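## Task

Push the loose power cord's plug all the way into outlet A4-4 on power strip PDU-A, mounted at the rear of the open cabinet. If any other plug slips out of its socket at any moment, even partly, the task fails. Insert it gently rather than quickly. The robot must not fall or be left tilted.

## Robot and tools

Robot: a Rainbow Robotics RB-Y1. It has a two-wheel drive base with two rear casters, a folding leg and torso, a head camera, and two 7-joint arms, each ending in a parallel gripper. Each wrist carries a camera in a case that juts out sideways and can strike things. The base is 0.58 m wide and reaches 0.10 m in front of the wheel axle and 0.57 m behind it. A spin in place sweeps a circle of radius 0.58 m. The base cannot move sideways.

Frames: the base frame has its origin on the floor at the middle of the drive axle, with x forward, y to the left and z up, all in metres. The left_hand and right_hand readings are the point between that gripper's pads, given in the base frame. The fingers point along the hand's -z axis and close along its x axis. The odometry frame is the base frame as it stood when the scene began. base_odometry only counts wheel turns, so slipping or being shoved makes it wrong. Heading is in rad, positive to the left.

move tool: a single action per call.
- base: one object, {x_m_s, turn_rad_s, for_s}. These are velocities, not a place to go. x_m_s is forward speed, 0.005 to 0.4 m/s in either sign, or 0. turn_rad_s turns left when positive, 0.02 to 1.509 in either sign, or 0. for_s is 0.1 to 5 s. The base ramps up and down, so the distance covered is about speed × for_s, and it keeps coasting for up to 1 s after a drive (3.1 s after a turn). When |x_m_s| + 0.27·|turn_rad_s| exceeds 0.4, both are scaled down together.
- joints: one map of absolute targets keyed by joint name, in rad, with grippers in m (a gap of 0 to 0.1). Ranges: torso_squat_rad 0 to 1.2, torso_shift_rad -0.3 to 0.6, torso_pitch_rad -0.2 to 1.4 (positive leans forward), torso_yaw_rad -1.5 to 1.5 (positive turns left; lift both arms out 0.2 rad or more first). Shoulder pitch is ±2.356, where negative swings the arm forward and up. left_shoulder_roll_rad runs 0 to 3.141 and right_shoulder_roll_rad -3.141 to 0; outward is away from the body on each side. Elbows run -2.617 to 0.01, with negative bending. Wrist pitch runs -1.57 to 1.919. head_pan_rad runs ±0.523 and head_tilt_rad -0.35 to 1.57 (positive looks down). The torso also has combined limits: squat+shift<=1.52; squat-shift+pitch<=1.57; shift+0.5pitch-0.4squat<=0.7; shift+0.3pitch-0.5squat<=0.39.
- target: an absolute pose for one hand: side ("left"/"right"), x, y, z in metres in the base frame (-3 to 3), and quat_wxyz in the same form the hand lines print. It cannot be combined with base or joints. The arm follows a curved path that can bow by more than 0.1 m on long moves, so send several short steps. Its result is "reached" (within 10 mm and 2°), "short" (with the distance remaining), or "refused" (with a reason).
- min_time_s: 0.1 to 8, the minimum duration of the arm, head and torso motions.
- contact_limits: a gripper's current cap in mA, 200 to 672.5, per gripper. It lasts until changed and starts each scene at 672.5. Lowering it softens the grip.
- cameras: a list from head_camera, left_wrist_camera, right_wrist_camera, all. [] returns no images.
- blocking: false makes the call return within about 0.5 s while the robot keeps moving.

If an action is refused or an unplanned stop occurs, the later move, wait and finished_scene calls in that reply are skipped. An unknown key makes the call invalid, but later calls still run.

Other tools: wait(seconds 0 to 10) lets the robot carry on and reports its state. stop brakes every running motion. zoom_image(camera, region [x0,y0,x1,y1], at most 504×504 px) enlarges a part of the latest image. read_manual returns only licence text. finished_scene(scene 1 or 2) ends the scene for good, and the plug must stay seated without the robot holding it.

Result lines: "move" reads done or gives the worst status. base_status, joint_status and the hand status lines report on each motion. "off_target" means the joint stopped short and may still be pushing. "time_out" often means something is blocking. "contact_stop" comes from the torso only. "limit_stop_at_own_body_*" means a self-collision guard acted. "joint command not followed" means the arm-to-arm check held the arm back. "torque_fault" halts everything for 10 s. "limit_stop_at_motor_heat" and MOTOR HOT relate to overheating. lidar_m gives 12 distances in 30° sectors, counter-clockwise from straight ahead, at 0.23 m height. motor_effort shows each wheel's push in %, where a wheel at rest above about 30 is likely pressing on something. Joint torques, external torques and the wrist force/torque readings carry offsets and noise, so watch how they change rather than their raw values.

Grasping: to hold an object, command a gap at least 0.005 m narrower than it. An "off_target" gripper is then normal.

What to avoid: bumping or dislodging the other plugs in the strip. Approach in a straight line and insert slowly along the socket's axis. Avoid collisions or pressing between the two arms, including wrist cameras and fingers; keeping the shoulders rolled out about 0.5 rad helps. Avoid driving into the cabinet, because the base will not stop by itself, and the body can catch on an edge and tip over. Avoid heavy loads held far forward, hard pushes that cause torque faults, and arms left stretched long enough to overheat. Avoid knocking anything out of the work area or dropping the cord.

Each tool is called after "Request:" in YAML: its name, and indented under it one key for each argument.

## Session

Done. Scene 2.

Request:
move:

Scene clock: 0.00 s.
Joint torques (N m): no reading
External joint torques (N m): no reading
Motor temperatures (°C): left_arm=[33 31 35 32 38 35 40] | right_arm=[33 31 32 33 37 34 37]
Wrist force (N): no reading
Wrist torque (N m): no reading
Wrist force, peak (N): no reading
base_odometry: x=+0.000 y=+0.000 heading=+0.000
lidar_m: 2.45 1.64 1.24 1.22 1.30 1.28 1.23 0.68 0.50 0.49 0.52 0.74
base_status: not commanded
joint_positions: torso_squat_rad=+0.350 torso_shift_rad=+0.000 torso_pitch_rad=+0.000 torso_yaw_rad=+0.000 left_shoulder_pitch_rad=+0.006 left_shoulder_roll_rad=+0.018 left_shoulder_yaw_rad=-0.015 left_elbow_rad=-0.106 left_forearm_roll_rad=+0.023 left_wrist_pitch_rad=+0.033 left_hand_roll_rad=+0.010 left_gripper_m=+0.099 right_shoulder_pitch_rad=-0.001 right_shoulder_roll_rad=-0.024 right_shoulder_yaw_rad=+0.015 right_elbow_rad=-0.175 right_forearm_roll_rad=+0.023 right_wrist_pitch_rad=+0.048 right_hand_roll_rad=-0.016 right_gripper_m=+0.101 head_pan_rad=+0.000 head_tilt_rad=+0.400
joint_status: not commanded
wheel_motors_off: 0
motor_effort: left_wheel=+4 right_wheel=-2
chest: x=-0.2280 y=+0.0008 z=+1.2475 quat_wxyz=(+1.000, -0.001, +0.000, +0.000) (m; base frame)
left_hand: x=-0.1882 y=+0.2331 z=+0.5633 quat_wxyz=(+0.999, +0.007, -0.034, +0.009) (m; base frame)
right_hand: x=-0.1533 y=-0.2376 z=+0.5659 quat_wxyz=(+0.998, -0.013, -0.064, +0.012) (m; base frame)
pictures: head_camera, left_wrist_camera, right_wrist_camera
Images, in order (width x height): head_camera 896x504, left_wrist_camera 644x364, right_wrist_camera 644x364.

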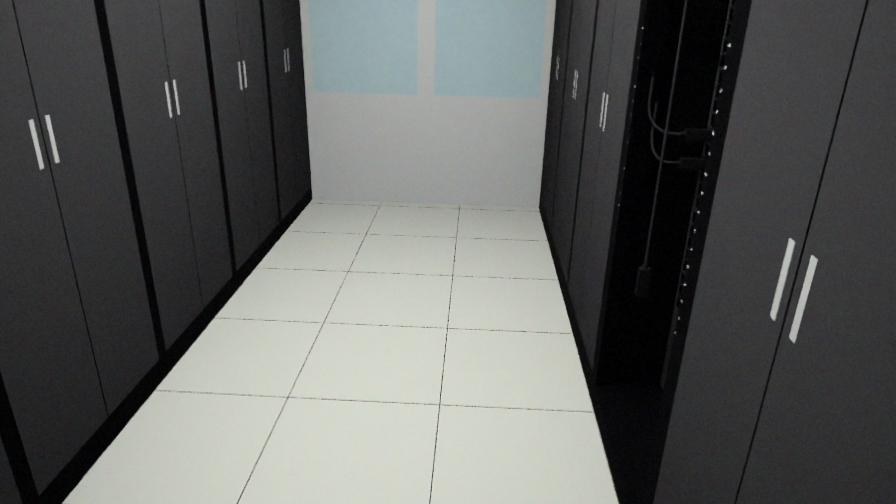

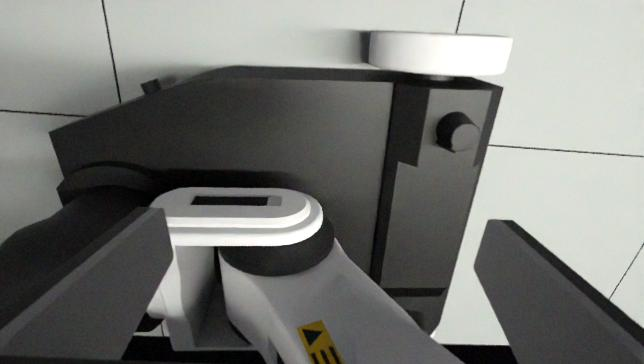

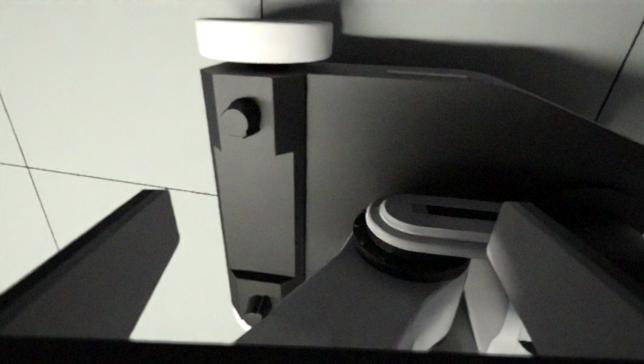

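Request:
move:
  base: {"x_m_s":0.35,"for_s":4}
  joints: {"head_pan_rad":-0.52,"head_tilt_rad":0.3,"right_forearm_roll_rad":-3.1,"left_forearm_roll_rad":3.1}
  cameras: ["head_camera"]

Scene clock: 15.20 s.
Joint torques (N m): left_arm=[-0.91 0.55 -0.6 0.31 -0.04 0.14 0] | right_arm=[-1.95 -0.75 0.69 -0.41 0.05 0.41 -0.16]
External joint torques (N m): left_arm=[0.16 -0.09 -0.62 0.06 -0.04 -0.01 0] | right_arm=[0.12 -0.04 0.75 0.18 0.1 0.02 -0.15]
Motor temperatures (°C): left_arm=[33 31 35 32 38 35 40] | right_arm=[33 31 32 33 37 34 37]
Wrist force (N): left_arm=[2.3 1.0 -4.3] | right_arm=[5.8 5.4 -8.4]
Wrist torque (N m): left_arm=[-0.02 0.06 -0.13] | right_arm=[-0.06 0.61 0.23]
Wrist force, peak (N): left_arm=[1.9 0.8 -4.8] | right_arm=[5.6 6.0 -8.5]
move: done
base_odometry: x=+1.400 y=+0.000 heading=+0.000
lidar_m: 2.73 1.55 1.17 1.15 1.21 1.73 1.91 0.77 0.59 0.80 0.75 0.85
base_status: done (sent for 4 of 4 s)
joint_positions: torso_squat_rad=+0.350 torso_shift_rad=+0.000 torso_pitch_rad=+0.000 torso_yaw_rad=+0.000 left_shoulder_pitch_rad=+0.006 left_shoulder_roll_rad=+0.018 left_shoulder_yaw_rad=-0.015 left_elbow_rad=-0.106 left_forearm_roll_rad=+3.100 left_wrist_pitch_rad=+0.033 left_hand_roll_rad=+0.010 left_gripper_m=+0.099 right_shoulder_pitch_rad=-0.001 right_shoulder_roll_rad=-0.024 right_shoulder_yaw_rad=+0.015 right_elbow_rad=-0.175 right_forearm_roll_rad=-3.100 right_wrist_pitch_rad=+0.048 right_hand_roll_rad=-0.016 right_gripper_m=+0.101 head_pan_rad=-0.520 head_tilt_rad=+0.300
joint_status: all done
wheel_motors_off: 0
motor_effort: left_wheel=+0(46) right_wheel=-1(24)
chest: x=-0.2280 y=+0.0008 z=+1.2475 quat_wxyz=(+1.000, -0.001, +0.000, +0.000) (m; base frame)
left_hand: x=-0.1731 y=+0.2327 z=+0.5648 quat_wxyz=(+0.023, -0.066, -0.008, +0.998) (m; base frame)
right_hand: x=-0.1315 y=-0.2364 z=+0.5697 quat_wxyz=(+0.021, +0.111, -0.012, -0.993) (m; base frame)
pictures: head_camera
Images, in order (width x height): head_camera 896x504.

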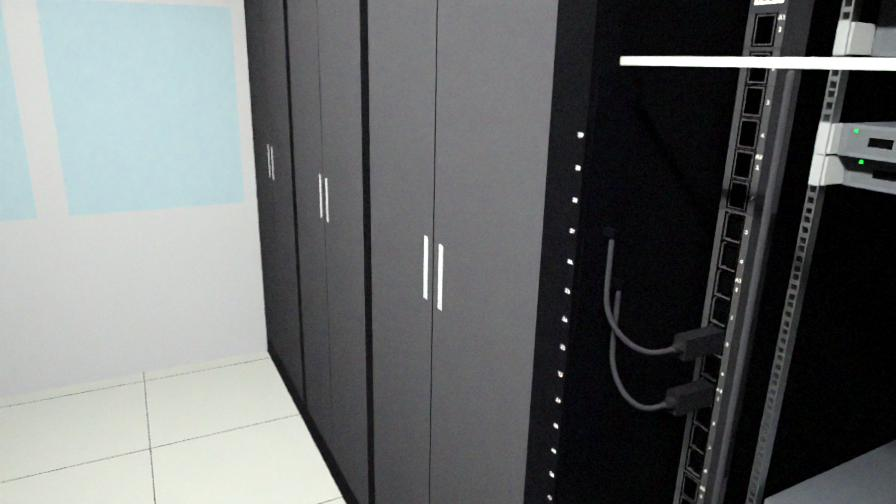

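Request:
move:
  base: {"x_m_s":0.25,"for_s":1.6}
  joints: {"head_pan_rad":0,"head_tilt_rad":0.3}
  cameras: []

Request:
move:
  base: {"turn_rad_s":-0.5,"for_s":3.14}
  cameras: ["head_camera"]

Scene clock: 22.63 s.
Joint torques (N m): left_arm=[-0.71 0.72 -0.54 0.41 -0.1 0.05 0.15] | right_arm=[-1.89 -0.65 0.62 -0.43 0.12 0.27 -0.07]
External joint torques (N m): left_arm=[0.36 0.09 -0.57 0.16 -0.09 -0.1 0.14] | right_arm=[0.18 0.07 0.68 0.16 0.17 -0.12 -0.06]
Motor temperatures (°C): left_arm=[33 31 35 32 38 35 40] | right_arm=[33 31 32 33 37 34 37]
Wrist force (N): left_arm=[2.2 0.9 -4.2] | right_arm=[5.8 5.5 -8.2]
Wrist torque (N m): left_arm=[-0.01 0.05 -0.14] | right_arm=[-0.10 0.63 0.23]
Wrist force, peak (N): left_arm=[2.2 1.0 -4.6] | right_arm=[5.2 6.3 -8.8]
move: done
base_odometry: x=+1.800 y=+0.000 heading=+0.000
lidar_m: 2.53 1.53 1.15 1.13 1.19 1.69 1.96 0.83 0.91 0.59 0.61 0.88
base_status: done (sent for 1.6 of 1.6 s)
joint_positions: torso_squat_rad=+0.350 torso_shift_rad=+0.000 torso_pitch_rad=+0.000 torso_yaw_rad=+0.000 left_shoulder_pitch_rad=+0.006 left_shoulder_roll_rad=+0.018 left_shoulder_yaw_rad=-0.015 left_elbow_rad=-0.106 left_forearm_roll_rad=+3.100 left_wrist_pitch_rad=+0.033 left_hand_roll_rad=+0.010 left_gripper_m=+0.099 right_shoulder_pitch_rad=-0.001 right_shoulder_roll_rad=-0.024 right_shoulder_yaw_rad=+0.015 right_elbow_rad=-0.175 right_forearm_roll_rad=-3.100 right_wrist_pitch_rad=+0.048 right_hand_roll_rad=-0.016 right_gripper_m=+0.101 head_pan_rad=+0.000 head_tilt_rad=+0.300
joint_status: all done
wheel_motors_off: 0
motor_effort: left_wheel=-1(20) right_wheel=-2(21)
chest: x=-0.2279 y=+0.0008 z=+1.2475 quat_wxyz=(+1.000, -0.001, +0.000, +0.000) (m; base frame)
left_hand: x=-0.1731 y=+0.2327 z=+0.5648 quat_wxyz=(+0.023, -0.066, -0.008, +0.998) (m; base frame)
right_hand: x=-0.1315 y=-0.2364 z=+0.5697 quat_wxyz=(+0.021, +0.111, -0.012, -0.993) (m; base frame)
pictures: none
No camera images: "cameras" was empty.

Scene clock: 27.23 s.
Joint torques (N m): left_arm=[-0.68 0.58 -0.57 0.25 -0.12 -0.02 0.05] | right_arm=[-1.9 -0.85 0.55 -0.34 0.12 0.43 -0.04]
External joint torques (N m): left_arm=[0.4 -0.05 -0.59 0 -0.11 -0.17 0.04] | right_arm=[0.18 -0.13 0.61 0.25 0.16 0.04 -0.02]
Motor temperatures (°C): left_arm=[33 31 35 32 38 35 40] | right_arm=[33 31 32 33 37 34 37]
Wrist force (N): left_arm=[2.1 1.0 -4.4] | right_arm=[5.9 5.4 -8.1]
Wrist torque (N m): left_arm=[-0.01 0.06 -0.12] | right_arm=[-0.10 0.59 0.21]
Wrist force, peak (N): left_arm=[2.3 0.8 -4.7] | right_arm=[6.1 6.1 -8.6]
move: done
base_odometry: x=+1.800 y=+0.000 heading=-1.566
lidar_m: 0.59 0.62 0.90 2.54 1.53 1.16 1.12 1.19 1.69 1.90 0.82 0.92
base_status: done (sent for 3.13 of 3.13 s)
joint_positions: torso_squat_rad=+0.350 torso_shift_rad=+0.000 torso_pitch_rad=+0.000 torso_yaw_rad=+0.000 left_shoulder_pitch_rad=+0.006 left_shoulder_roll_rad=+0.018 left_shoulder_yaw_rad=-0.015 left_elbow_rad=-0.106 left_forearm_roll_rad=+3.100 left_wrist_pitch_rad=+0.033 left_hand_roll_rad=+0.010 left_gripper_m=+0.099 right_shoulder_pitch_rad=-0.001 right_shoulder_roll_rad=-0.024 right_shoulder_yaw_rad=+0.015 right_elbow_rad=-0.175 right_forearm_roll_rad=-3.100 right_wrist_pitch_rad=+0.048 right_hand_roll_rad=-0.016 right_gripper_m=+0.101 head_pan_rad=+0.000 head_tilt_rad=+0.300
joint_status: not commanded
wheel_motors_off: 0
motor_effort: left_wheel=+14(36) right_wheel=+6(43)
chest: x=-0.2279 y=+0.0009 z=+1.2475 quat_wxyz=(+1.000, -0.001, +0.000, +0.000) (m; base frame)
left_hand: x=-0.1731 y=+0.2327 z=+0.5648 quat_wxyz=(+0.023, -0.066, -0.008, +0.998) (m; base frame)
right_hand: x=-0.1315 y=-0.2364 z=+0.5697 quat_wxyz=(+0.021, +0.111, -0.012, -0.993) (m; base frame)
pictures: head_camera
Images, in order (width x height): head_camera 896x504.

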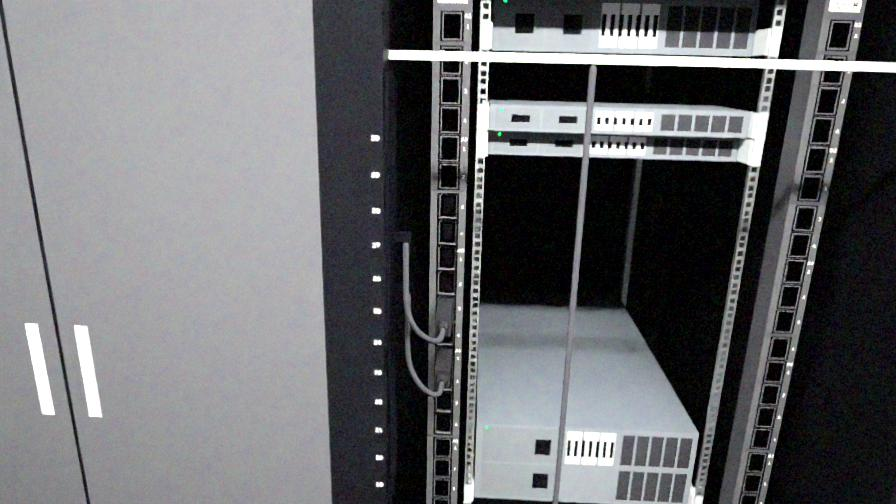

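Request:
zoom_image:
  camera: "head_camera"
  region: [400, 0, 500, 250]

Request:
zoom_image:
  camera: "head_camera"
  region: [400, 240, 500, 504]

Request:
move:
  base: {"turn_rad_s":0.5,"for_s":3.14}
  cameras: []

Request:
move:
  base: {"x_m_s":-0.2,"for_s":0.9}
  cameras: []

Request:
move:
  base: {"turn_rad_s":-0.5,"for_s":3.14}
  cameras: []

Request:
move:
  joints: {"head_tilt_rad":0.7}
  cameras: ["head_camera"]

Scaled by 2.016 from the camera's 896x504 image, which has a finer 1280x720 frame.

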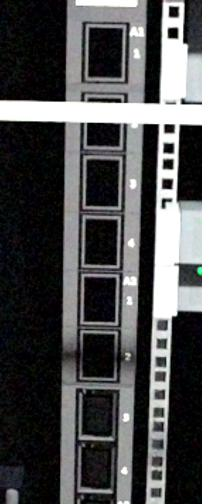

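Scaled by 1.909 from the camera's 896x504 image, which has a finer 1280x720 frame.

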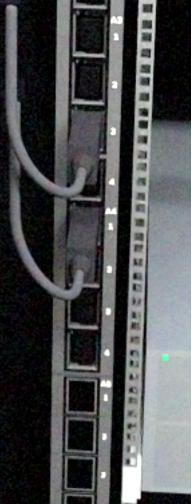

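Scene clock: 39.10 s.
Joint torques (N m): left_arm=[-0.74 0.7 -0.75 0.38 -0.19 0.15 0.06] | right_arm=[-2.18 -0.83 0.6 -0.46 0.11 0.44 -0.04]
External joint torques (N m): left_arm=[0.33 0.06 -0.78 0.13 -0.18 0 0.05] | right_arm=[-0.1 -0.11 0.66 0.14 0.15 0.05 -0.03]
Motor temperatures (°C): left_arm=[33 31 35 32 38 35 40] | right_arm=[33 31 32 33 37 34 37]
Wrist force (N): left_arm=[2.1 0.8 -4.3] | right_arm=[5.5 5.8 -8.1]
Wrist torque (N m): left_arm=[0.00 0.05 -0.14] | right_arm=[-0.12 0.58 0.22]
Wrist force, peak (N): left_arm=[2.0 0.9 -4.7] | right_arm=[5.9 5.9 -8.8]
move: done
base_odometry: x=+1.800 y=+0.000 heading=+0.000
lidar_m: 2.54 1.52 1.15 1.13 1.19 1.69 2.00 0.83 0.85 0.59 0.61 0.88
base_status: done (sent for 3.13 of 3.13 s)
joint_positions: torso_squat_rad=+0.350 torso_shift_rad=+0.000 torso_pitch_rad=+0.000 torso_yaw_rad=+0.000 left_shoulder_pitch_rad=+0.006 left_shoulder_roll_rad=+0.018 left_shoulder_yaw_rad=-0.015 left_elbow_rad=-0.106 left_forearm_roll_rad=+3.100 left_wrist_pitch_rad=+0.033 left_hand_roll_rad=+0.010 left_gripper_m=+0.099 right_shoulder_pitch_rad=-0.001 right_shoulder_roll_rad=-0.024 right_shoulder_yaw_rad=+0.015 right_elbow_rad=-0.175 right_forearm_roll_rad=-3.100 right_wrist_pitch_rad=+0.048 right_hand_roll_rad=-0.016 right_gripper_m=+0.101 head_pan_rad=+0.000 head_tilt_rad=+0.300
joint_status: not commanded
wheel_motors_off: 0
motor_effort: left_wheel=+7(35) right_wheel=+16(42)
chest: x=-0.2280 y=+0.0008 z=+1.2475 quat_wxyz=(+1.000, -0.001, +0.000, +0.000) (m; base frame)
left_hand: x=-0.1732 y=+0.2327 z=+0.5648 quat_wxyz=(+0.023, -0.066, -0.008, +0.998) (m; base frame)
right_hand: x=-0.1315 y=-0.2365 z=+0.5697 quat_wxyz=(+0.021, +0.111, -0.012, -0.993) (m; base frame)
pictures: none
No camera images: "cameras" was empty.

Scene clock: 41.33 s.
Joint torques (N m): left_arm=[-1.21 0.54 -0.4 0.15 -0.12 0.11 0.18] | right_arm=[-2.23 -0.84 0.56 -0.61 0.11 0.45 -0.09]
External joint torques (N m): left_arm=[-0.14 -0.1 -0.42 -0.1 -0.12 -0.04 0.17] | right_arm=[-0.15 -0.12 0.62 -0.01 0.15 0.05 -0.08]
Motor temperatures (°C): left_arm=[33 31 35 32 38 35 40] | right_arm=[33 31 32 33 37 34 37]
Wrist force (N): left_arm=[2.1 0.9 -4.4] | right_arm=[5.6 5.8 -8.3]
Wrist torque (N m): left_arm=[-0.01 0.05 -0.13] | right_arm=[-0.12 0.61 0.22]
Wrist force, peak (N): left_arm=[2.7 0.8 -4.4] | right_arm=[5.4 6.3 -8.5]
move: done
base_odometry: x=+1.620 y=+0.000 heading=+0.002
lidar_m: 2.71 1.53 1.15 1.13 1.20 1.70 1.93 0.79 0.71 0.83 0.65 0.87
base_status: done (sent for 0.9 of 0.9 s)
joint_positions: torso_squat_rad=+0.350 torso_shift_rad=+0.000 torso_pitch_rad=+0.000 torso_yaw_rad=+0.000 left_shoulder_pitch_rad=+0.006 left_shoulder_roll_rad=+0.018 left_shoulder_yaw_rad=-0.015 left_elbow_rad=-0.106 left_forearm_roll_rad=+3.100 left_wrist_pitch_rad=+0.033 left_hand_roll_rad=+0.010 left_gripper_m=+0.099 right_shoulder_pitch_rad=-0.001 right_shoulder_roll_rad=-0.024 right_shoulder_yaw_rad=+0.015 right_elbow_rad=-0.175 right_forearm_roll_rad=-3.100 right_wrist_pitch_rad=+0.048 right_hand_roll_rad=-0.016 right_gripper_m=+0.101 head_pan_rad=+0.000 head_tilt_rad=+0.300
joint_status: not commanded
wheel_motors_off: 0
motor_effort: left_wheel=+18(35) right_wheel=-19(39)
chest: x=-0.2280 y=+0.0009 z=+1.2475 quat_wxyz=(+1.000, -0.001, +0.000, +0.000) (m; base frame)
left_hand: x=-0.1733 y=+0.2327 z=+0.5648 quat_wxyz=(+0.023, -0.066, -0.008, +0.998) (m; base frame)
right_hand: x=-0.1315 y=-0.2364 z=+0.5697 quat_wxyz=(+0.021, +0.111, -0.012, -0.993) (m; base frame)
pictures: none
No camera images: "cameras" was empty.

Scene clock: 45.93 s.
Joint torques (N m): left_arm=[-2.04 0.49 -0.41 0.15 -0.19 0.03 0] | right_arm=[-2.36 -0.97 0.54 -0.54 0.16 0.4 -0.06]
External joint torques (N m): left_arm=[-0.97 -0.14 -0.43 -0.1 -0.19 -0.12 -0.01] | right_arm=[-0.28 -0.25 0.6 0.06 0.21 0.01 -0.05]
Motor temperatures (°C): left_arm=[33 31 35 32 38 35 40] | right_arm=[33 31 32 33 37 34 37]
Wrist force (N): left_arm=[2.1 0.8 -4.4] | right_arm=[5.1 5.9 -7.8]
Wrist torque (N m): left_arm=[0.02 0.05 -0.13] | right_arm=[-0.12 0.56 0.24]
Wrist force, peak (N): left_arm=[2.3 0.9 -4.5] | right_arm=[5.6 6.2 -8.7]
move: done
base_odometry: x=+1.619 y=+0.000 heading=-1.564
lidar_m: 0.83 0.64 0.89 2.73 1.52 1.17 1.12 1.19 1.70 1.89 0.78 0.71
base_status: done (sent for 3.13 of 3.13 s)
joint_positions: torso_squat_rad=+0.350 torso_shift_rad=+0.000 torso_pitch_rad=+0.000 torso_yaw_rad=+0.000 left_shoulder_pitch_rad=+0.006 left_shoulder_roll_rad=+0.018 left_shoulder_yaw_rad=-0.015 left_elbow_rad=-0.106 left_forearm_roll_rad=+3.100 left_wrist_pitch_rad=+0.033 left_hand_roll_rad=+0.010 left_gripper_m=+0.099 right_shoulder_pitch_rad=-0.001 right_shoulder_roll_rad=-0.024 right_shoulder_yaw_rad=+0.015 right_elbow_rad=-0.175 right_forearm_roll_rad=-3.100 right_wrist_pitch_rad=+0.048 right_hand_roll_rad=-0.016 right_gripper_m=+0.101 head_pan_rad=+0.000 head_tilt_rad=+0.300
joint_status: not commanded
wheel_motors_off: 0
motor_effort: left_wheel=+17(43) right_wheel=+5(39)
chest: x=-0.2280 y=+0.0009 z=+1.2475 quat_wxyz=(+1.000, -0.001, +0.000, +0.000) (m; base frame)
left_hand: x=-0.1733 y=+0.2328 z=+0.5648 quat_wxyz=(+0.023, -0.066, -0.008, +0.998) (m; base frame)
right_hand: x=-0.1315 y=-0.2364 z=+0.5697 quat_wxyz=(+0.021, +0.111, -0.012, -0.993) (m; base frame)
pictures: none
No camera images: "cameras" was empty.

Scene clock: 46.87 s.
Joint torques (N m): left_arm=[-1.45 0.43 -0.14 0.11 -0.21 0.12 0.11] | right_arm=[-2.2 -0.77 0.7 -0.55 0.1 0.48 -0.06]
External joint torques (N m): left_arm=[-0.38 -0.2 -0.17 -0.14 -0.2 -0.03 0.11] | right_arm=[-0.13 -0.04 0.76 0.04 0.15 0.09 -0.05]
Motor temperatures (°C): left_arm=[33 31 35 32 38 35 40] | right_arm=[33 31 32 33 37 34 37]
Wrist force (N): left_arm=[2.2 0.9 -4.4] | right_arm=[5.3 5.5 -8.1]
Wrist torque (N m): left_arm=[-0.01 0.07 -0.13] | right_arm=[-0.06 0.56 0.23]
Wrist force, peak (N): left_arm=[2.2 0.9 -4.6] | right_arm=[5.4 5.9 -8.7]
move: done
base_odometry: x=+1.619 y=+0.000 heading=-1.564
lidar_m: 0.83 0.65 0.88 2.74 1.53 1.16 1.12 1.19 1.71 1.89 0.78 0.70
base_status: not commanded
joint_positions: torso_squat_rad=+0.350 torso_shift_rad=+0.000 torso_pitch_rad=+0.000 torso_yaw_rad=+0.000 left_shoulder_pitch_rad=+0.006 left_shoulder_roll_rad=+0.018 left_shoulder_yaw_rad=-0.015 left_elbow_rad=-0.106 left_forearm_roll_rad=+3.100 left_wrist_pitch_rad=+0.033 left_hand_roll_rad=+0.010 left_gripper_m=+0.099 right_shoulder_pitch_rad=-0.001 right_shoulder_roll_rad=-0.024 right_shoulder_yaw_rad=+0.015 right_elbow_rad=-0.175 right_forearm_roll_rad=-3.100 right_wrist_pitch_rad=+0.048 right_hand_roll_rad=-0.016 right_gripper_m=+0.101 head_pan_rad=+0.000 head_tilt_rad=+0.700
joint_status: all done
wheel_motors_off: 0
motor_effort: left_wheel=+17(17) right_wheel=+6(6)
chest: x=-0.2280 y=+0.0009 z=+1.2475 quat_wxyz=(+1.000, -0.001, +0.000, +0.000) (m; base frame)
left_hand: x=-0.1733 y=+0.2328 z=+0.5648 quat_wxyz=(+0.023, -0.066, -0.008, +0.998) (m; base frame)
right_hand: x=-0.1315 y=-0.2364 z=+0.5697 quat_wxyz=(+0.021, +0.111, -0.012, -0.993) (m; base frame)
pictures: head_camera
Images, in order (width x height): head_camera 896x504.

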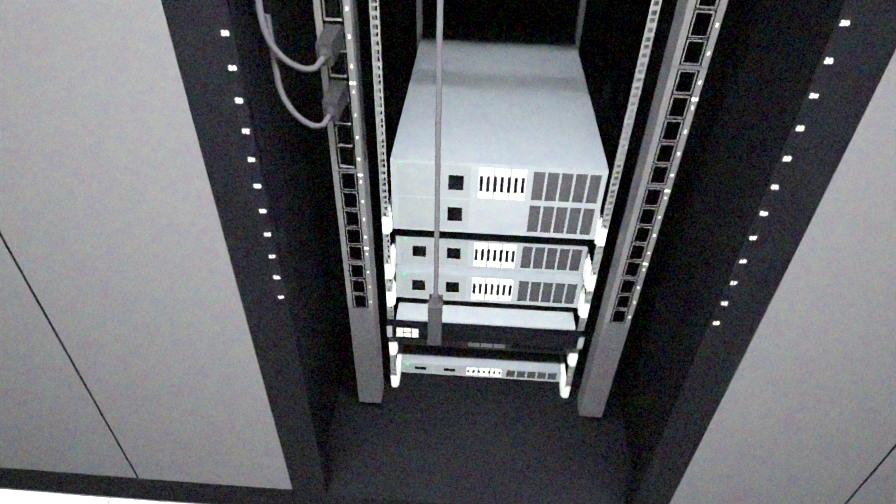

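Request:
zoom_image:
  camera: "head_camera"
  region: [330, 130, 680, 420]

Scaled by 1.440 from the camera's 896x504 image, which has a finer 1280x720 frame.

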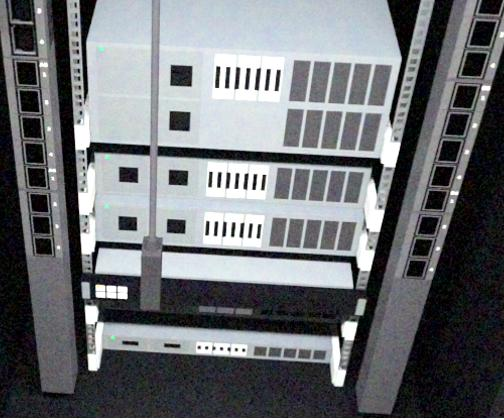

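Request:
move:
  base: {"turn_rad_s":-0.1,"for_s":0.63}
  cameras: ["head_camera"]

Request:
zoom_image:
  camera: "head_camera"
  region: [280, 130, 680, 420]

Scene clock: 67.87 s.
Joint torques (N m): left_arm=[-1.05 0.51 -0.88 -0.06 -0.02 0.12 0.05] | right_arm=[-2.27 -0.83 0.74 -0.52 0.09 0.42 -0.1]
External joint torques (N m): left_arm=[0.02 -0.12 -0.91 -0.31 -0.02 -0.03 0.04] | right_arm=[-0.19 -0.1 0.8 0.08 0.14 0.03 -0.09]
Motor temperatures (°C): left_arm=[33 31 35 32 38 35 40] | right_arm=[33 31 32 33 37 34 37]
Wrist force (N): left_arm=[2.1 0.8 -4.3] | right_arm=[5.7 5.5 -8.4]
Wrist torque (N m): left_arm=[0.00 0.04 -0.13] | right_arm=[-0.11 0.61 0.23]
Wrist force, peak (N): left_arm=[2.2 1.0 -4.6] | right_arm=[5.9 6.2 -8.3]
move: done
base_odometry: x=+1.619 y=+0.001 heading=-1.627
lidar_m: 0.84 0.65 0.83 2.28 1.63 1.18 1.12 1.17 1.60 2.33 0.82 0.70
base_status: done (sent for 0.63 of 0.63 s)
joint_positions: torso_squat_rad=+0.350 torso_shift_rad=+0.000 torso_pitch_rad=+0.000 torso_yaw_rad=+0.000 left_shoulder_pitch_rad=+0.006 left_shoulder_roll_rad=+0.018 left_shoulder_yaw_rad=-0.015 left_elbow_rad=-0.106 left_forearm_roll_rad=+3.100 left_wrist_pitch_rad=+0.033 left_hand_roll_rad=+0.010 left_gripper_m=+0.099 right_shoulder_pitch_rad=-0.001 right_shoulder_roll_rad=-0.024 right_shoulder_yaw_rad=+0.015 right_elbow_rad=-0.175 right_forearm_roll_rad=-3.100 right_wrist_pitch_rad=+0.048 right_hand_roll_rad=-0.016 right_gripper_m=+0.101 head_pan_rad=+0.000 head_tilt_rad=+0.700
joint_status: not commanded
wheel_motors_off: 0
motor_effort: left_wheel=+17(30) right_wheel=+6(11)
chest: x=-0.2280 y=+0.0009 z=+1.2475 quat_wxyz=(+1.000, -0.001, +0.000, +0.000) (m; base frame)
left_hand: x=-0.1733 y=+0.2328 z=+0.5648 quat_wxyz=(+0.023, -0.066, -0.008, +0.998) (m; base frame)
right_hand: x=-0.1315 y=-0.2364 z=+0.5697 quat_wxyz=(+0.021, +0.111, -0.012, -0.993) (m; base frame)
pictures: head_camera
Images, in order (width x height): head_camera 896x504.

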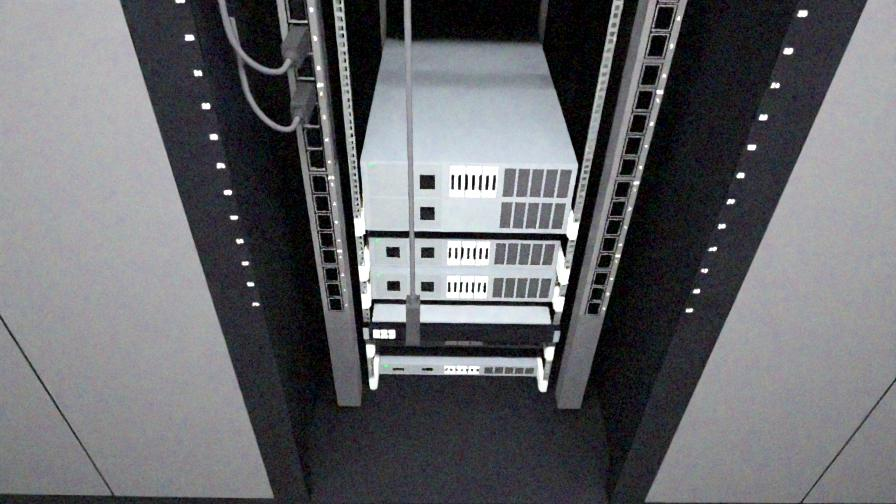

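Scaled by 1.260 from the camera's 896x504 image, which has a finer 1280x720 frame.

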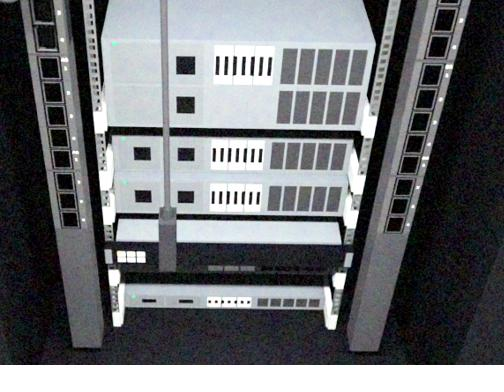

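Request:
move:
  joints: {"left_shoulder_pitch_rad":0.9,"left_shoulder_roll_rad":0.6,"left_elbow_rad":-2.3,"left_wrist_pitch_rad":0.1,"left_forearm_roll_rad":0.0,"right_shoulder_pitch_rad":0.4,"right_shoulder_roll_rad":-0.4,"right_elbow_rad":-2.0,"right_forearm_roll_rad":2.8}
  min_time_s: 3
  cameras: []

Request:
move:
  joints: {"torso_squat_rad":1.1,"torso_shift_rad":0.2,"torso_pitch_rad":0.6,"head_tilt_rad":0.4}
  cameras: ["head_camera"]

Scene clock: 86.27 s.
Joint torques (N m): left_arm=[2.39 6.46 4.35 -7.93 0.23 -1.57 -0.19] | right_arm=[-3.44 -6.5 -4.14 -9.31 -0.64 1.85 -0.19]
External joint torques (N m): left_arm=[-0.03 0.92 -0.48 0.64 0.26 0.05 -0.15] | right_arm=[1.1 -0.41 0.5 0.8 -0.38 -0.2 -0.14]
Motor temperatures (°C): left_arm=[33 31 35 32 38 35 40] | right_arm=[33 31 32 33 37 34 36]
Wrist force (N): left_arm=[-3.8 -2.4 -0.4] | right_arm=[9.9 5.0 -1.9]
Wrist torque (N m): left_arm=[0.22 -0.30 -0.08] | right_arm=[-0.03 0.78 0.32]
Wrist force, peak (N): left_arm=[2.4 3.7 -3.7] | right_arm=[5.4 11.7 -4.6]
move: done
base_odometry: x=+1.619 y=+0.001 heading=-1.627
lidar_m: 0.84 0.64 0.83 2.28 1.62 1.18 1.12 1.16 1.60 2.34 0.83 0.70
base_status: not commanded
joint_positions: torso_squat_rad=+0.350 torso_shift_rad=+0.000 torso_pitch_rad=+0.000 torso_yaw_rad=+0.000 left_shoulder_pitch_rad=+0.900 left_shoulder_roll_rad=+0.600 left_shoulder_yaw_rad=-0.015 left_elbow_rad=-2.300 left_forearm_roll_rad=+0.000 left_wrist_pitch_rad=+0.100 left_hand_roll_rad=+0.010 left_gripper_m=+0.099 right_shoulder_pitch_rad=+0.400 right_shoulder_roll_rad=-0.400 right_shoulder_yaw_rad=+0.015 right_elbow_rad=-2.000 right_forearm_roll_rad=+2.800 right_wrist_pitch_rad=+0.048 right_hand_roll_rad=-0.016 right_gripper_m=+0.101 head_pan_rad=+0.000 head_tilt_rad=+0.700
joint_status: all done
wheel_motors_off: 0
motor_effort: left_wheel=+17(17) right_wheel=+6(7)
chest: x=-0.2280 y=+0.0009 z=+1.2475 quat_wxyz=(+1.000, -0.001, +0.000, +0.000) (m; base frame)
left_hand: x=+0.0428 y=+0.3266 z=+1.0117 quat_wxyz=(+0.780, +0.129, -0.570, -0.223) (m; base frame)
right_hand: x=+0.1799 y=-0.3139 z=+1.0724 quat_wxyz=(-0.027, -0.729, -0.004, +0.684) (m; base frame)
pictures: none
No camera images: "cameras" was empty.

Scene clock: 89.57 s.
Joint torques (N m): left_arm=[10.3 4.59 2.25 -4.93 0.1 -1.09 0.08] | right_arm=[7.36 -4.87 -2.7 -7.2 -0.53 1.59 -0.1]
External joint torques (N m): left_arm=[-0.16 1.29 -0.6 0.51 0.11 0.03 0.1] | right_arm=[0.07 0.01 0.88 0.63 -0.32 -0.14 -0.05]
Motor temperatures (°C): left_arm=[33 31 35 32 38 35 40] | right_arm=[33 31 32 33 37 34 36]
Wrist force (N): left_arm=[-1.8 -1.1 -3.0] | right_arm=[9.3 5.4 -5.6]
Wrist torque (N m): left_arm=[0.11 -0.17 -0.08] | right_arm=[-0.03 0.78 0.32]
Wrist force, peak (N): left_arm=[-2.7 -1.5 -3.5] | right_arm=[9.9 5.7 -6.1]
move: done
base_odometry: x=+1.619 y=+0.001 heading=-1.627
lidar_m: 0.84 0.65 0.82 2.28 1.63 1.18 1.12 1.16 1.59 2.33 0.82 0.71
base_status: not commanded
joint_positions: torso_squat_rad=+1.100 torso_shift_rad=+0.200 torso_pitch_rad=+0.600 torso_yaw_rad=+0.000 left_shoulder_pitch_rad=+0.900 left_shoulder_roll_rad=+0.600 left_shoulder_yaw_rad=-0.015 left_elbow_rad=-2.300 left_forearm_roll_rad=+0.000 left_wrist_pitch_rad=+0.100 left_hand_roll_rad=+0.010 left_gripper_m=+0.099 right_shoulder_pitch_rad=+0.400 right_shoulder_roll_rad=-0.400 right_shoulder_yaw_rad=+0.015 right_elbow_rad=-2.000 right_forearm_roll_rad=+2.800 right_wrist_pitch_rad=+0.048 right_hand_roll_rad=-0.016 right_gripper_m=+0.101 head_pan_rad=+0.000 head_tilt_rad=+0.400
joint_status: all done
wheel_motors_off: 0
motor_effort: left_wheel=+13(19) right_wheel=+2(8)
chest: x=+0.0098 y=+0.0006 z=+0.8470 quat_wxyz=(+0.955, -0.001, +0.296, +0.000) (m; base frame)
left_hand: x=+0.1002 y=+0.3263 z=+0.4995 quat_wxyz=(+0.914, +0.057, -0.314, -0.251) (m; base frame)
right_hand: x=+0.2474 y=-0.3143 z=+0.4723 quat_wxyz=(-0.024, -0.494, -0.012, +0.869) (m; base frame)
pictures: head_camera
Images, in order (width x height): head_camera 896x504.

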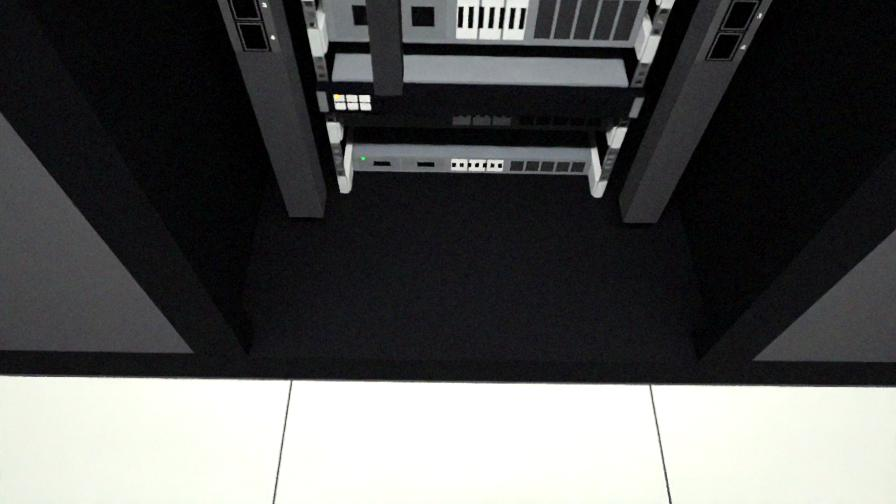

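Request:
move:
  target: {"side":"right","x":0.14,"y":-0.12,"z":0.55,"quat_wxyz":[0,0,-0.5,0.866]}
  min_time_s: 3
  cameras: []

Request:
move:
  target: {"side":"right","x":0.31,"y":0.0,"z":0.54,"quat_wxyz":[0,0,-0.5,0.866]}
  min_time_s: 3
  cameras: []

Request:
move:
  target: {"side":"left","x":0.14,"y":0.30,"z":0.75,"quat_wxyz":[0.653,0.271,-0.653,-0.271]}
  min_time_s: 3

Scene clock: 100.67 s.
Joint torques (N m): left_arm=[10.13 3.78 2.67 -5 0.28 -1.09 -0.01] | right_arm=[-0.18 -8.6 -1.24 -7.27 -1.26 -0.35 0.25]
External joint torques (N m): left_arm=[-0.34 0.49 -0.18 0.43 0.29 0.03 0.01] | right_arm=[-1.74 -0.32 2.41 0.35 -0.18 -0.04 0.26]
Motor temperatures (°C): left_arm=[33 31 35 32 38 35 40] | right_arm=[33 31 32 33 37 34 36]
Wrist force (N): left_arm=[-2.1 -1.1 -3.2] | right_arm=[4.0 10.9 -4.8]
Wrist torque (N m): left_arm=[0.12 -0.19 -0.09] | right_arm=[-0.38 0.50 0.23]
Wrist force, peak (N): left_arm=[-2.3 -1.0 -3.4] | right_arm=[6.4 10.3 -6.3]
move: done
base_odometry: x=+1.619 y=+0.001 heading=-1.627
lidar_m: 0.83 0.64 0.82 2.28 1.62 1.18 1.11 1.16 1.59 2.33 0.83 0.71
base_status: not commanded
joint_positions: torso_squat_rad=+1.100 torso_shift_rad=+0.200 torso_pitch_rad=+0.600 torso_yaw_rad=+0.000 left_shoulder_pitch_rad=+0.900 left_shoulder_roll_rad=+0.600 left_shoulder_yaw_rad=-0.015 left_elbow_rad=-2.300 left_forearm_roll_rad=+0.000 left_wrist_pitch_rad=+0.100 left_hand_roll_rad=+0.010 left_gripper_m=+0.099 right_shoulder_pitch_rad=+0.119 right_shoulder_roll_rad=-1.184 right_shoulder_yaw_rad=+0.365 right_elbow_rad=-2.273 right_forearm_roll_rad=+1.249 right_wrist_pitch_rad=-0.597 right_hand_roll_rad=+0.157 right_gripper_m=+0.101 head_pan_rad=+0.000 head_tilt_rad=+0.400
joint_status: all done
wheel_motors_off: 0
motor_effort: left_wheel=+13(14) right_wheel=+2(3)
chest: x=+0.0098 y=+0.0006 z=+0.8470 quat_wxyz=(+0.955, -0.001, +0.296, +0.000) (m; base frame)
left_hand: x=+0.1002 y=+0.3263 z=+0.4995 quat_wxyz=(+0.914, +0.057, -0.314, -0.251) (m; base frame)
right_hand: x=+0.1401 y=-0.1200 z=+0.5501 quat_wxyz=(+0.000, +0.000, -0.500, +0.866) (m; base frame)
right_hand_status: reached (checked arc, planned for 3.0 s): 0 mm and 0.1 deg off.
pictures: none
No camera images: "cameras" was empty.

Scene clock: 104.00 s.
Joint torques (N m): left_arm=[9.9 3.88 2.73 -4.83 -0.03 -0.94 -0.06] | right_arm=[-10.69 -5.46 -4.2 -6.89 -1.33 0.48 -0.32]
External joint torques (N m): left_arm=[-0.56 0.59 -0.12 0.6 -0.02 0.19 -0.04] | right_arm=[-0.74 0.92 2.62 1.12 -0.04 -0.27 -0.31]
Motor temperatures (°C): left_arm=[33 31 35 32 38 35 40] | right_arm=[33 31 32 33 37 34 36]
Wrist force (N): left_arm=[-1.8 -1.1 -3.3] | right_arm=[4.0 10.8 -5.6]
Wrist torque (N m): left_arm=[0.11 -0.16 -0.09] | right_arm=[-0.32 0.48 0.22]
Wrist force, peak (N): left_arm=[-2.2 -1.1 -3.4] | right_arm=[4.7 11.5 -5.4]
move: done
base_odometry: x=+1.619 y=+0.001 heading=-1.627
lidar_m: 0.83 0.64 0.82 2.29 1.62 1.18 1.12 1.16 1.60 2.33 0.83 0.71
base_status: not commanded
joint_positions: torso_squat_rad=+1.100 torso_shift_rad=+0.200 torso_pitch_rad=+0.600 torso_yaw_rad=+0.000 left_shoulder_pitch_rad=+0.900 left_shoulder_roll_rad=+0.600 left_shoulder_yaw_rad=-0.015 left_elbow_rad=-2.300 left_forearm_roll_rad=+0.000 left_wrist_pitch_rad=+0.100 left_hand_roll_rad=+0.010 left_gripper_m=+0.099 right_shoulder_pitch_rad=-0.713 right_shoulder_roll_rad=-0.829 right_shoulder_yaw_rad=+0.620 right_elbow_rad=-1.886 right_forearm_roll_rad=+1.582 right_wrist_pitch_rad=-0.768 right_hand_roll_rad=-0.449 right_gripper_m=+0.101 head_pan_rad=+0.000 head_tilt_rad=+0.400
joint_status: all done
wheel_motors_off: 0
motor_effort: left_wheel=+14(14) right_wheel=+2(3)
chest: x=+0.0098 y=+0.0006 z=+0.8470 quat_wxyz=(+0.955, -0.001, +0.296, +0.000) (m; base frame)
left_hand: x=+0.1002 y=+0.3263 z=+0.4995 quat_wxyz=(+0.914, +0.057, -0.314, -0.251) (m; base frame)
right_hand: x=+0.3100 y=-0.0002 z=+0.5402 quat_wxyz=(+0.000, +0.000, -0.500, +0.866) (m; base frame)
right_hand_status: reached (checked arc, planned for 3.0 s): 0 mm and 0.0 deg off.
pictures: none
No camera images: "cameras" was empty.

Scene clock: 107.33 s.
Joint torques (N m): left_arm=[11.36 2.23 4.24 -5.49 0.72 -1.85 -0.36] | right_arm=[-10.58 -5.42 -4.4 -6.94 -1.32 0.52 -0.38]
External joint torques (N m): left_arm=[0.39 -1.08 0.82 -0.01 -0.12 -0.2 -0.34] | right_arm=[-0.63 0.96 2.42 1.07 -0.03 -0.24 -0.37]
Motor temperatures (°C): left_arm=[33 31 35 32 38 35 40] | right_arm=[33 31 32 33 37 34 36]
Wrist force (N): left_arm=[-3.3 -3.9 1.4] | right_arm=[4.0 10.9 -5.1]
Wrist torque (N m): left_arm=[0.32 -0.30 -0.07] | right_arm=[-0.38 0.44 0.25]
Wrist force, peak (N): left_arm=[-3.3 -4.1 1.3] | right_arm=[4.1 11.5 -5.2]
move: done
base_odometry: x=+1.619 y=+0.001 heading=-1.627
lidar_m: 0.84 0.65 0.82 2.29 1.63 1.18 1.12 1.17 1.59 2.33 0.83 0.71
base_status: not commanded
joint_positions: torso_squat_rad=+1.100 torso_shift_rad=+0.200 torso_pitch_rad=+0.600 torso_yaw_rad=+0.000 left_shoulder_pitch_rad=+1.255 left_shoulder_roll_rad=+0.052 left_shoulder_yaw_rad=+0.138 left_elbow_rad=-2.479 left_forearm_roll_rad=-0.073 left_wrist_pitch_rad=-0.927 left_hand_roll_rad=-0.243 left_gripper_m=+0.099 right_shoulder_pitch_rad=-0.713 right_shoulder_roll_rad=-0.829 right_shoulder_yaw_rad=+0.620 right_elbow_rad=-1.886 right_forearm_roll_rad=+1.582 right_wrist_pitch_rad=-0.768 right_hand_roll_rad=-0.449 right_gripper_m=+0.101 head_pan_rad=+0.000 head_tilt_rad=+0.400
joint_status: all done
wheel_motors_off: 0
motor_effort: left_wheel=+13(14) right_wheel=+2(3)
chest: x=+0.0098 y=+0.0006 z=+0.8470 quat_wxyz=(+0.955, -0.001, +0.296, +0.000) (m; base frame)
left_hand: x=+0.1405 y=+0.3000 z=+0.7495 quat_wxyz=(+0.653, +0.271, -0.653, -0.271) (m; base frame)
left_hand_status: reached (checked arc, planned for 3.0 s): 1 mm and 0.0 deg off.
right_hand: x=+0.3100 y=-0.0002 z=+0.5402 quat_wxyz=(+0.000, +0.000, -0.500, +0.866) (m; base frame)
pictures: head_camera, left_wrist_camera, right_wrist_camera
Images, in order (width x height): head_camera 896x504, left_wrist_camera 644x364, right_wrist_camera 644x364.

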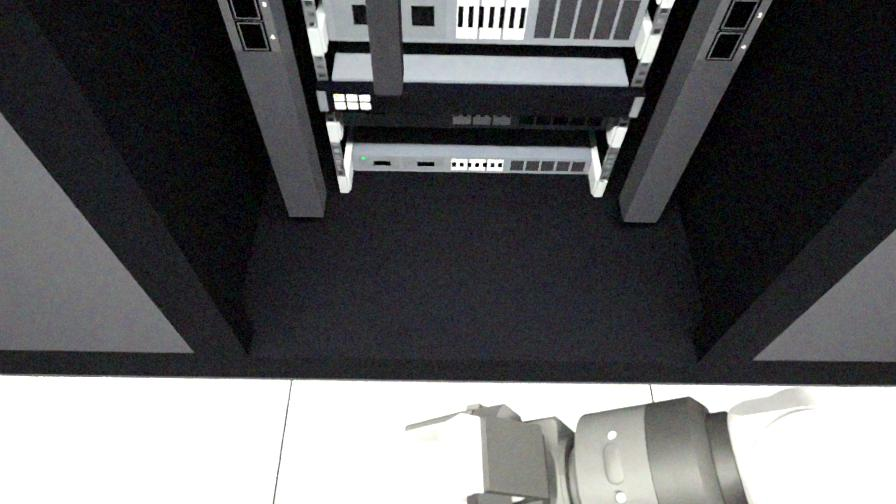

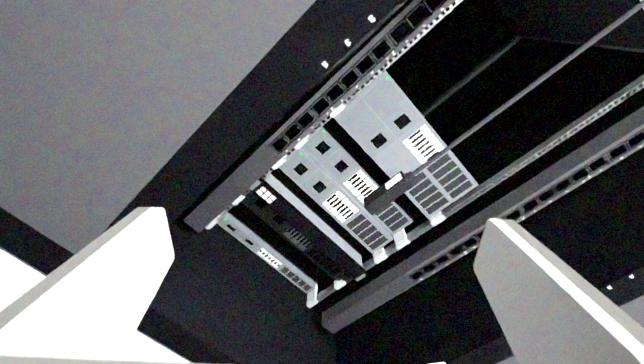

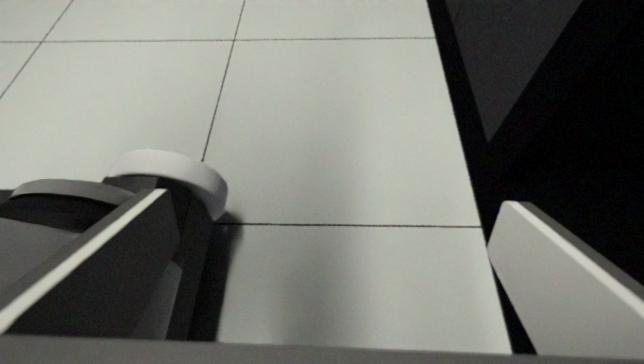

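Request:
move:
  target: {"side":"left","x":0.15,"y":0.30,"z":0.82,"quat_wxyz":[0.7071,0,-0.7071,0]}
  min_time_s: 2
  cameras: []

Request:
move:
  base: {"turn_rad_s":-0.2,"for_s":0.6}
  cameras: []

Request:
move:
  base: {"x_m_s":0.15,"for_s":1.8}
  cameras: []

Request:
move:
  base: {"turn_rad_s":0.2,"for_s":0.6}

Scene clock: 114.27 s.
Joint torques (N m): left_arm=[11.28 3.05 3.63 -4.33 0.64 -2.13 0.37] | right_arm=[-10.7 -5.57 -4.25 -6.9 -1.28 0.5 -0.33]
External joint torques (N m): left_arm=[0.82 1.09 0.62 0.05 0.1 -0.31 0.42] | right_arm=[-0.76 0.81 2.56 1.11 0.02 -0.25 -0.32]
Motor temperatures (°C): left_arm=[33 31 35 32 38 35 40] | right_arm=[33 31 32 33 37 34 36]
Wrist force (N): left_arm=[-4.8 0.4 2.1] | right_arm=[4.1 10.6 -4.7]
Wrist torque (N m): left_arm=[0.10 -0.37 -0.07] | right_arm=[-0.33 0.47 0.25]
Wrist force, peak (N): left_arm=[-5.2 0.4 2.1] | right_arm=[3.6 11.8 -5.3]
move: short
base_odometry: x=+1.619 y=+0.001 heading=-1.627
lidar_m: 0.84 0.64 0.83 2.29 1.62 1.18 1.12 1.16 1.60 2.34 0.82 0.70
base_status: not commanded
joint_positions: torso_squat_rad=+1.100 torso_shift_rad=+0.200 torso_pitch_rad=+0.600 torso_yaw_rad=+0.000 left_shoulder_pitch_rad=+1.454 left_shoulder_roll_rad=+0.326 left_shoulder_yaw_rad=+0.180 left_elbow_rad=-2.617 left_forearm_roll_rad=+0.260 left_wrist_pitch_rad=-1.056 left_hand_roll_rad=+0.315 left_gripper_m=+0.099 right_shoulder_pitch_rad=-0.713 right_shoulder_roll_rad=-0.829 right_shoulder_yaw_rad=+0.620 right_elbow_rad=-1.886 right_forearm_roll_rad=+1.582 right_wrist_pitch_rad=-0.768 right_hand_roll_rad=-0.449 right_gripper_m=+0.101 head_pan_rad=+0.000 head_tilt_rad=+0.400
joint_status: all done
wheel_motors_off: 0
motor_effort: left_wheel=+13(14) right_wheel=+2(3)
chest: x=+0.0098 y=+0.0006 z=+0.8470 quat_wxyz=(+0.955, -0.001, +0.296, +0.000) (m; base frame)
left_hand: x=+0.1493 y=+0.3005 z=+0.8194 quat_wxyz=(+0.679, -0.023, -0.733, -0.023) (m; base frame)
left_hand_status: short (checked arc, as near as the solve gets, planned for 2.0 s): 1 mm and 5.7 deg off. The place is met; only the turn is off.
right_hand: x=+0.3100 y=-0.0002 z=+0.5402 quat_wxyz=(+0.000, +0.000, -0.500, +0.866) (m; base frame)
pictures: none
No camera images: "cameras" was empty.

Scene clock: 115.63 s.
Joint torques (N m): left_arm=[11.17 3.22 3.55 -4.24 0.76 -2.07 0.33] | right_arm=[-10.31 -5.71 -4.8 -6.97 -1.28 0.58 -0.42]
External joint torques (N m): left_arm=[0.71 1.26 0.54 0.15 0.22 -0.25 0.38] | right_arm=[-0.36 0.67 2.02 1.04 0.02 -0.18 -0.41]
Motor temperatures (°C): left_arm=[33 31 35 32 38 35 40] | right_arm=[33 31 32 33 37 34 36]
Wrist force (N): left_arm=[-5.0 0.5 2.1] | right_arm=[4.5 10.8 -5.2]
Wrist torque (N m): left_arm=[0.09 -0.38 -0.07] | right_arm=[-0.36 0.52 0.23]
Wrist force, peak (N): left_arm=[-5.3 0.6 2.2] | right_arm=[4.5 11.2 -5.5]
move: done
base_odometry: x=+1.619 y=+0.001 heading=-1.746
lidar_m: 0.87 0.65 0.74 1.57 1.86 1.23 1.12 1.14 1.42 2.83 0.95 0.70
base_status: done (sent for 0.6 of 0.6 s)
joint_positions: torso_squat_rad=+1.100 torso_shift_rad=+0.200 torso_pitch_rad=+0.600 torso_yaw_rad=+0.000 left_shoulder_pitch_rad=+1.454 left_shoulder_roll_rad=+0.326 left_shoulder_yaw_rad=+0.180 left_elbow_rad=-2.617 left_forearm_roll_rad=+0.260 left_wrist_pitch_rad=-1.056 left_hand_roll_rad=+0.315 left_gripper_m=+0.099 right_shoulder_pitch_rad=-0.713 right_shoulder_roll_rad=-0.828 right_shoulder_yaw_rad=+0.620 right_elbow_rad=-1.886 right_forearm_roll_rad=+1.582 right_wrist_pitch_rad=-0.768 right_hand_roll_rad=-0.449 right_gripper_m=+0.101 head_pan_rad=+0.000 head_tilt_rad=+0.400
joint_status: not commanded
wheel_motors_off: 0
motor_effort: left_wheel=+12(27) right_wheel=+2(14)
chest: x=+0.0098 y=+0.0006 z=+0.8471 quat_wxyz=(+0.955, -0.001, +0.296, +0.000) (m; base frame)
left_hand: x=+0.1493 y=+0.3005 z=+0.8195 quat_wxyz=(+0.679, -0.023, -0.733, -0.023) (m; base frame)
right_hand: x=+0.3100 y=-0.0002 z=+0.5403 quat_wxyz=(+0.000, +0.000, -0.500, +0.866) (m; base frame)
pictures: none
No camera images: "cameras" was empty.

Scene clock: 118.30 s.
Joint torques (N m): left_arm=[11.2 3.11 4.05 -4.29 0.77 -2.17 0.33] | right_arm=[-9.6 -5.79 -5.17 -7.13 -1.36 0.63 -0.34]
External joint torques (N m): left_arm=[0.74 1.15 1.04 0.09 0.23 -0.35 0.38] | right_arm=[0.35 0.59 1.64 0.88 -0.06 -0.12 -0.34]
Motor temperatures (°C): left_arm=[33 31 35 32 38 35 40] | right_arm=[33 31 32 33 37 34 36]
Wrist force (N): left_arm=[-5.1 0.5 2.2] | right_arm=[4.3 10.4 -5.4]
Wrist torque (N m): left_arm=[0.09 -0.40 -0.07] | right_arm=[-0.29 0.51 0.23]
Wrist force, peak (N): left_arm=[-5.3 0.4 2.3] | right_arm=[3.9 11.4 -5.7]
move: done
base_odometry: x=+1.572 y=-0.265 heading=-1.746
lidar_m: 0.66 0.57 0.44 0.87 2.29 1.52 1.38 1.41 1.77 2.39 0.51 0.48
base_status: done (sent for 1.8 of 1.8 s)
joint_positions: torso_squat_rad=+1.100 torso_shift_rad=+0.200 torso_pitch_rad=+0.600 torso_yaw_rad=+0.000 left_shoulder_pitch_rad=+1.454 left_shoulder_roll_rad=+0.326 left_shoulder_yaw_rad=+0.180 left_elbow_rad=-2.617 left_forearm_roll_rad=+0.260 left_wrist_pitch_rad=-1.056 left_hand_roll_rad=+0.315 left_gripper_m=+0.099 right_shoulder_pitch_rad=-0.713 right_shoulder_roll_rad=-0.828 right_shoulder_yaw_rad=+0.620 right_elbow_rad=-1.886 right_forearm_roll_rad=+1.582 right_wrist_pitch_rad=-0.768 right_hand_roll_rad=-0.449 right_gripper_m=+0.101 head_pan_rad=+0.000 head_tilt_rad=+0.400
joint_status: not commanded
wheel_motors_off: 0
motor_effort: left_wheel=-3(36) right_wheel=+2(27)
chest: x=+0.0098 y=+0.0006 z=+0.8471 quat_wxyz=(+0.955, -0.001, +0.296, +0.000) (m; base frame)
left_hand: x=+0.1493 y=+0.3005 z=+0.8195 quat_wxyz=(+0.679, -0.023, -0.733, -0.023) (m; base frame)
right_hand: x=+0.3100 y=-0.0001 z=+0.5403 quat_wxyz=(+0.000, +0.000, -0.500, +0.866) (m; base frame)
pictures: none
No camera images: "cameras" was empty.

Scene clock: 119.67 s.
Joint torques (N m): left_arm=[11.06 3.02 3.55 -4.19 0.56 -2.12 0.24] | right_arm=[-9.59 -5.47 -5.13 -7.17 -1.27 0.63 -0.4]
External joint torques (N m): left_arm=[0.6 1.06 0.54 0.19 0.02 -0.3 0.3] | right_arm=[0.36 0.9 1.68 0.84 0.03 -0.13 -0.39]
Motor temperatures (°C): left_arm=[33 31 35 32 38 35 40] | right_arm=[33 31 32 33 37 34 36]
Wrist force (N): left_arm=[-5.0 0.6 2.2] | right_arm=[4.1 10.4 -5.2]
Wrist torque (N m): left_arm=[0.08 -0.38 -0.06] | right_arm=[-0.31 0.47 0.24]
Wrist force, peak (N): left_arm=[-5.2 0.5 2.3] | right_arm=[4.5 11.3 -5.1]
move: done
base_odometry: x=+1.572 y=-0.265 heading=-1.627
lidar_m: 0.67 0.45 0.45 1.24 1.99 1.46 1.39 1.44 1.97 1.28 0.48 0.51
base_status: done (sent for 0.6 of 0.6 s)
joint_positions: torso_squat_rad=+1.100 torso_shift_rad=+0.200 torso_pitch_rad=+0.600 torso_yaw_rad=+0.000 left_shoulder_pitch_rad=+1.454 left_shoulder_roll_rad=+0.326 left_shoulder_yaw_rad=+0.180 left_elbow_rad=-2.617 left_forearm_roll_rad=+0.260 left_wrist_pitch_rad=-1.056 left_hand_roll_rad=+0.315 left_gripper_m=+0.099 right_shoulder_pitch_rad=-0.713 right_shoulder_roll_rad=-0.828 right_shoulder_yaw_rad=+0.620 right_elbow_rad=-1.886 right_forearm_roll_rad=+1.582 right_wrist_pitch_rad=-0.768 right_hand_roll_rad=-0.449 right_gripper_m=+0.101 head_pan_rad=+0.000 head_tilt_rad=+0.400
joint_status: not commanded
wheel_motors_off: 0
motor_effort: left_wheel=-12(25) right_wheel=-1(22)
chest: x=+0.0098 y=+0.0006 z=+0.8471 quat_wxyz=(+0.955, -0.001, +0.296, +0.000) (m; base frame)
left_hand: x=+0.1493 y=+0.3005 z=+0.8195 quat_wxyz=(+0.679, -0.023, -0.733, -0.023) (m; base frame)
right_hand: x=+0.3100 y=-0.0001 z=+0.5403 quat_wxyz=(+0.000, +0.000, -0.500, +0.866) (m; base frame)
pictures: head_camera, left_wrist_camera, right_wrist_camera
Images, in order (width x height): head_camera 896x504, left_wrist_camera 644x364, right_wrist_camera 644x364.

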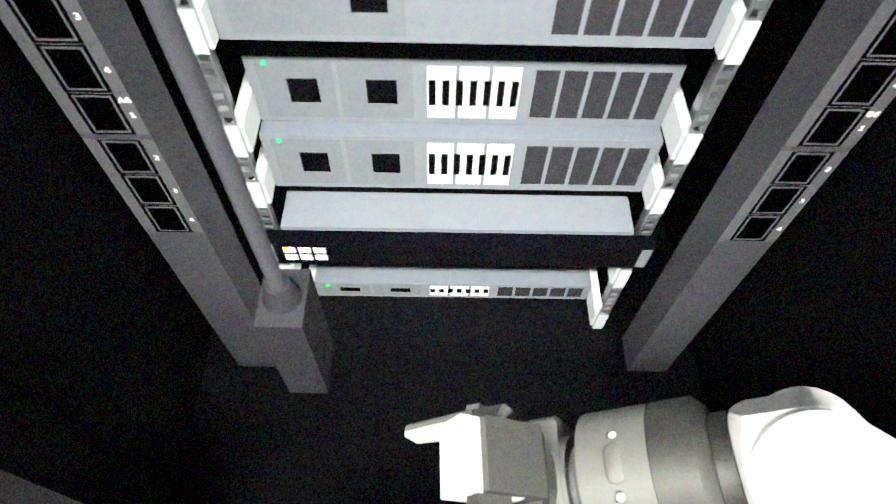

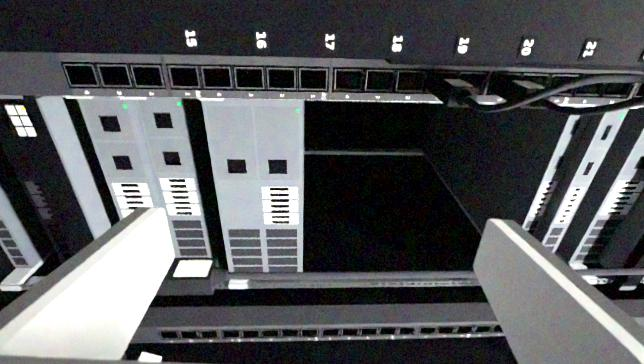

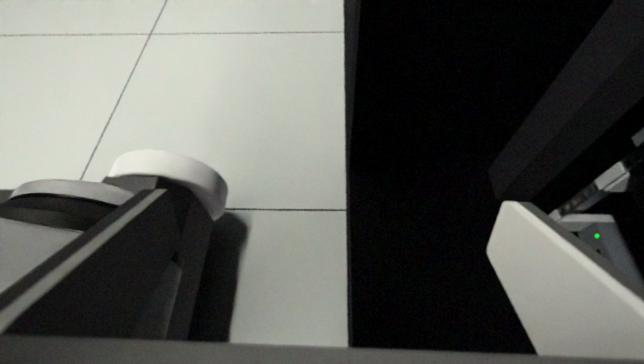

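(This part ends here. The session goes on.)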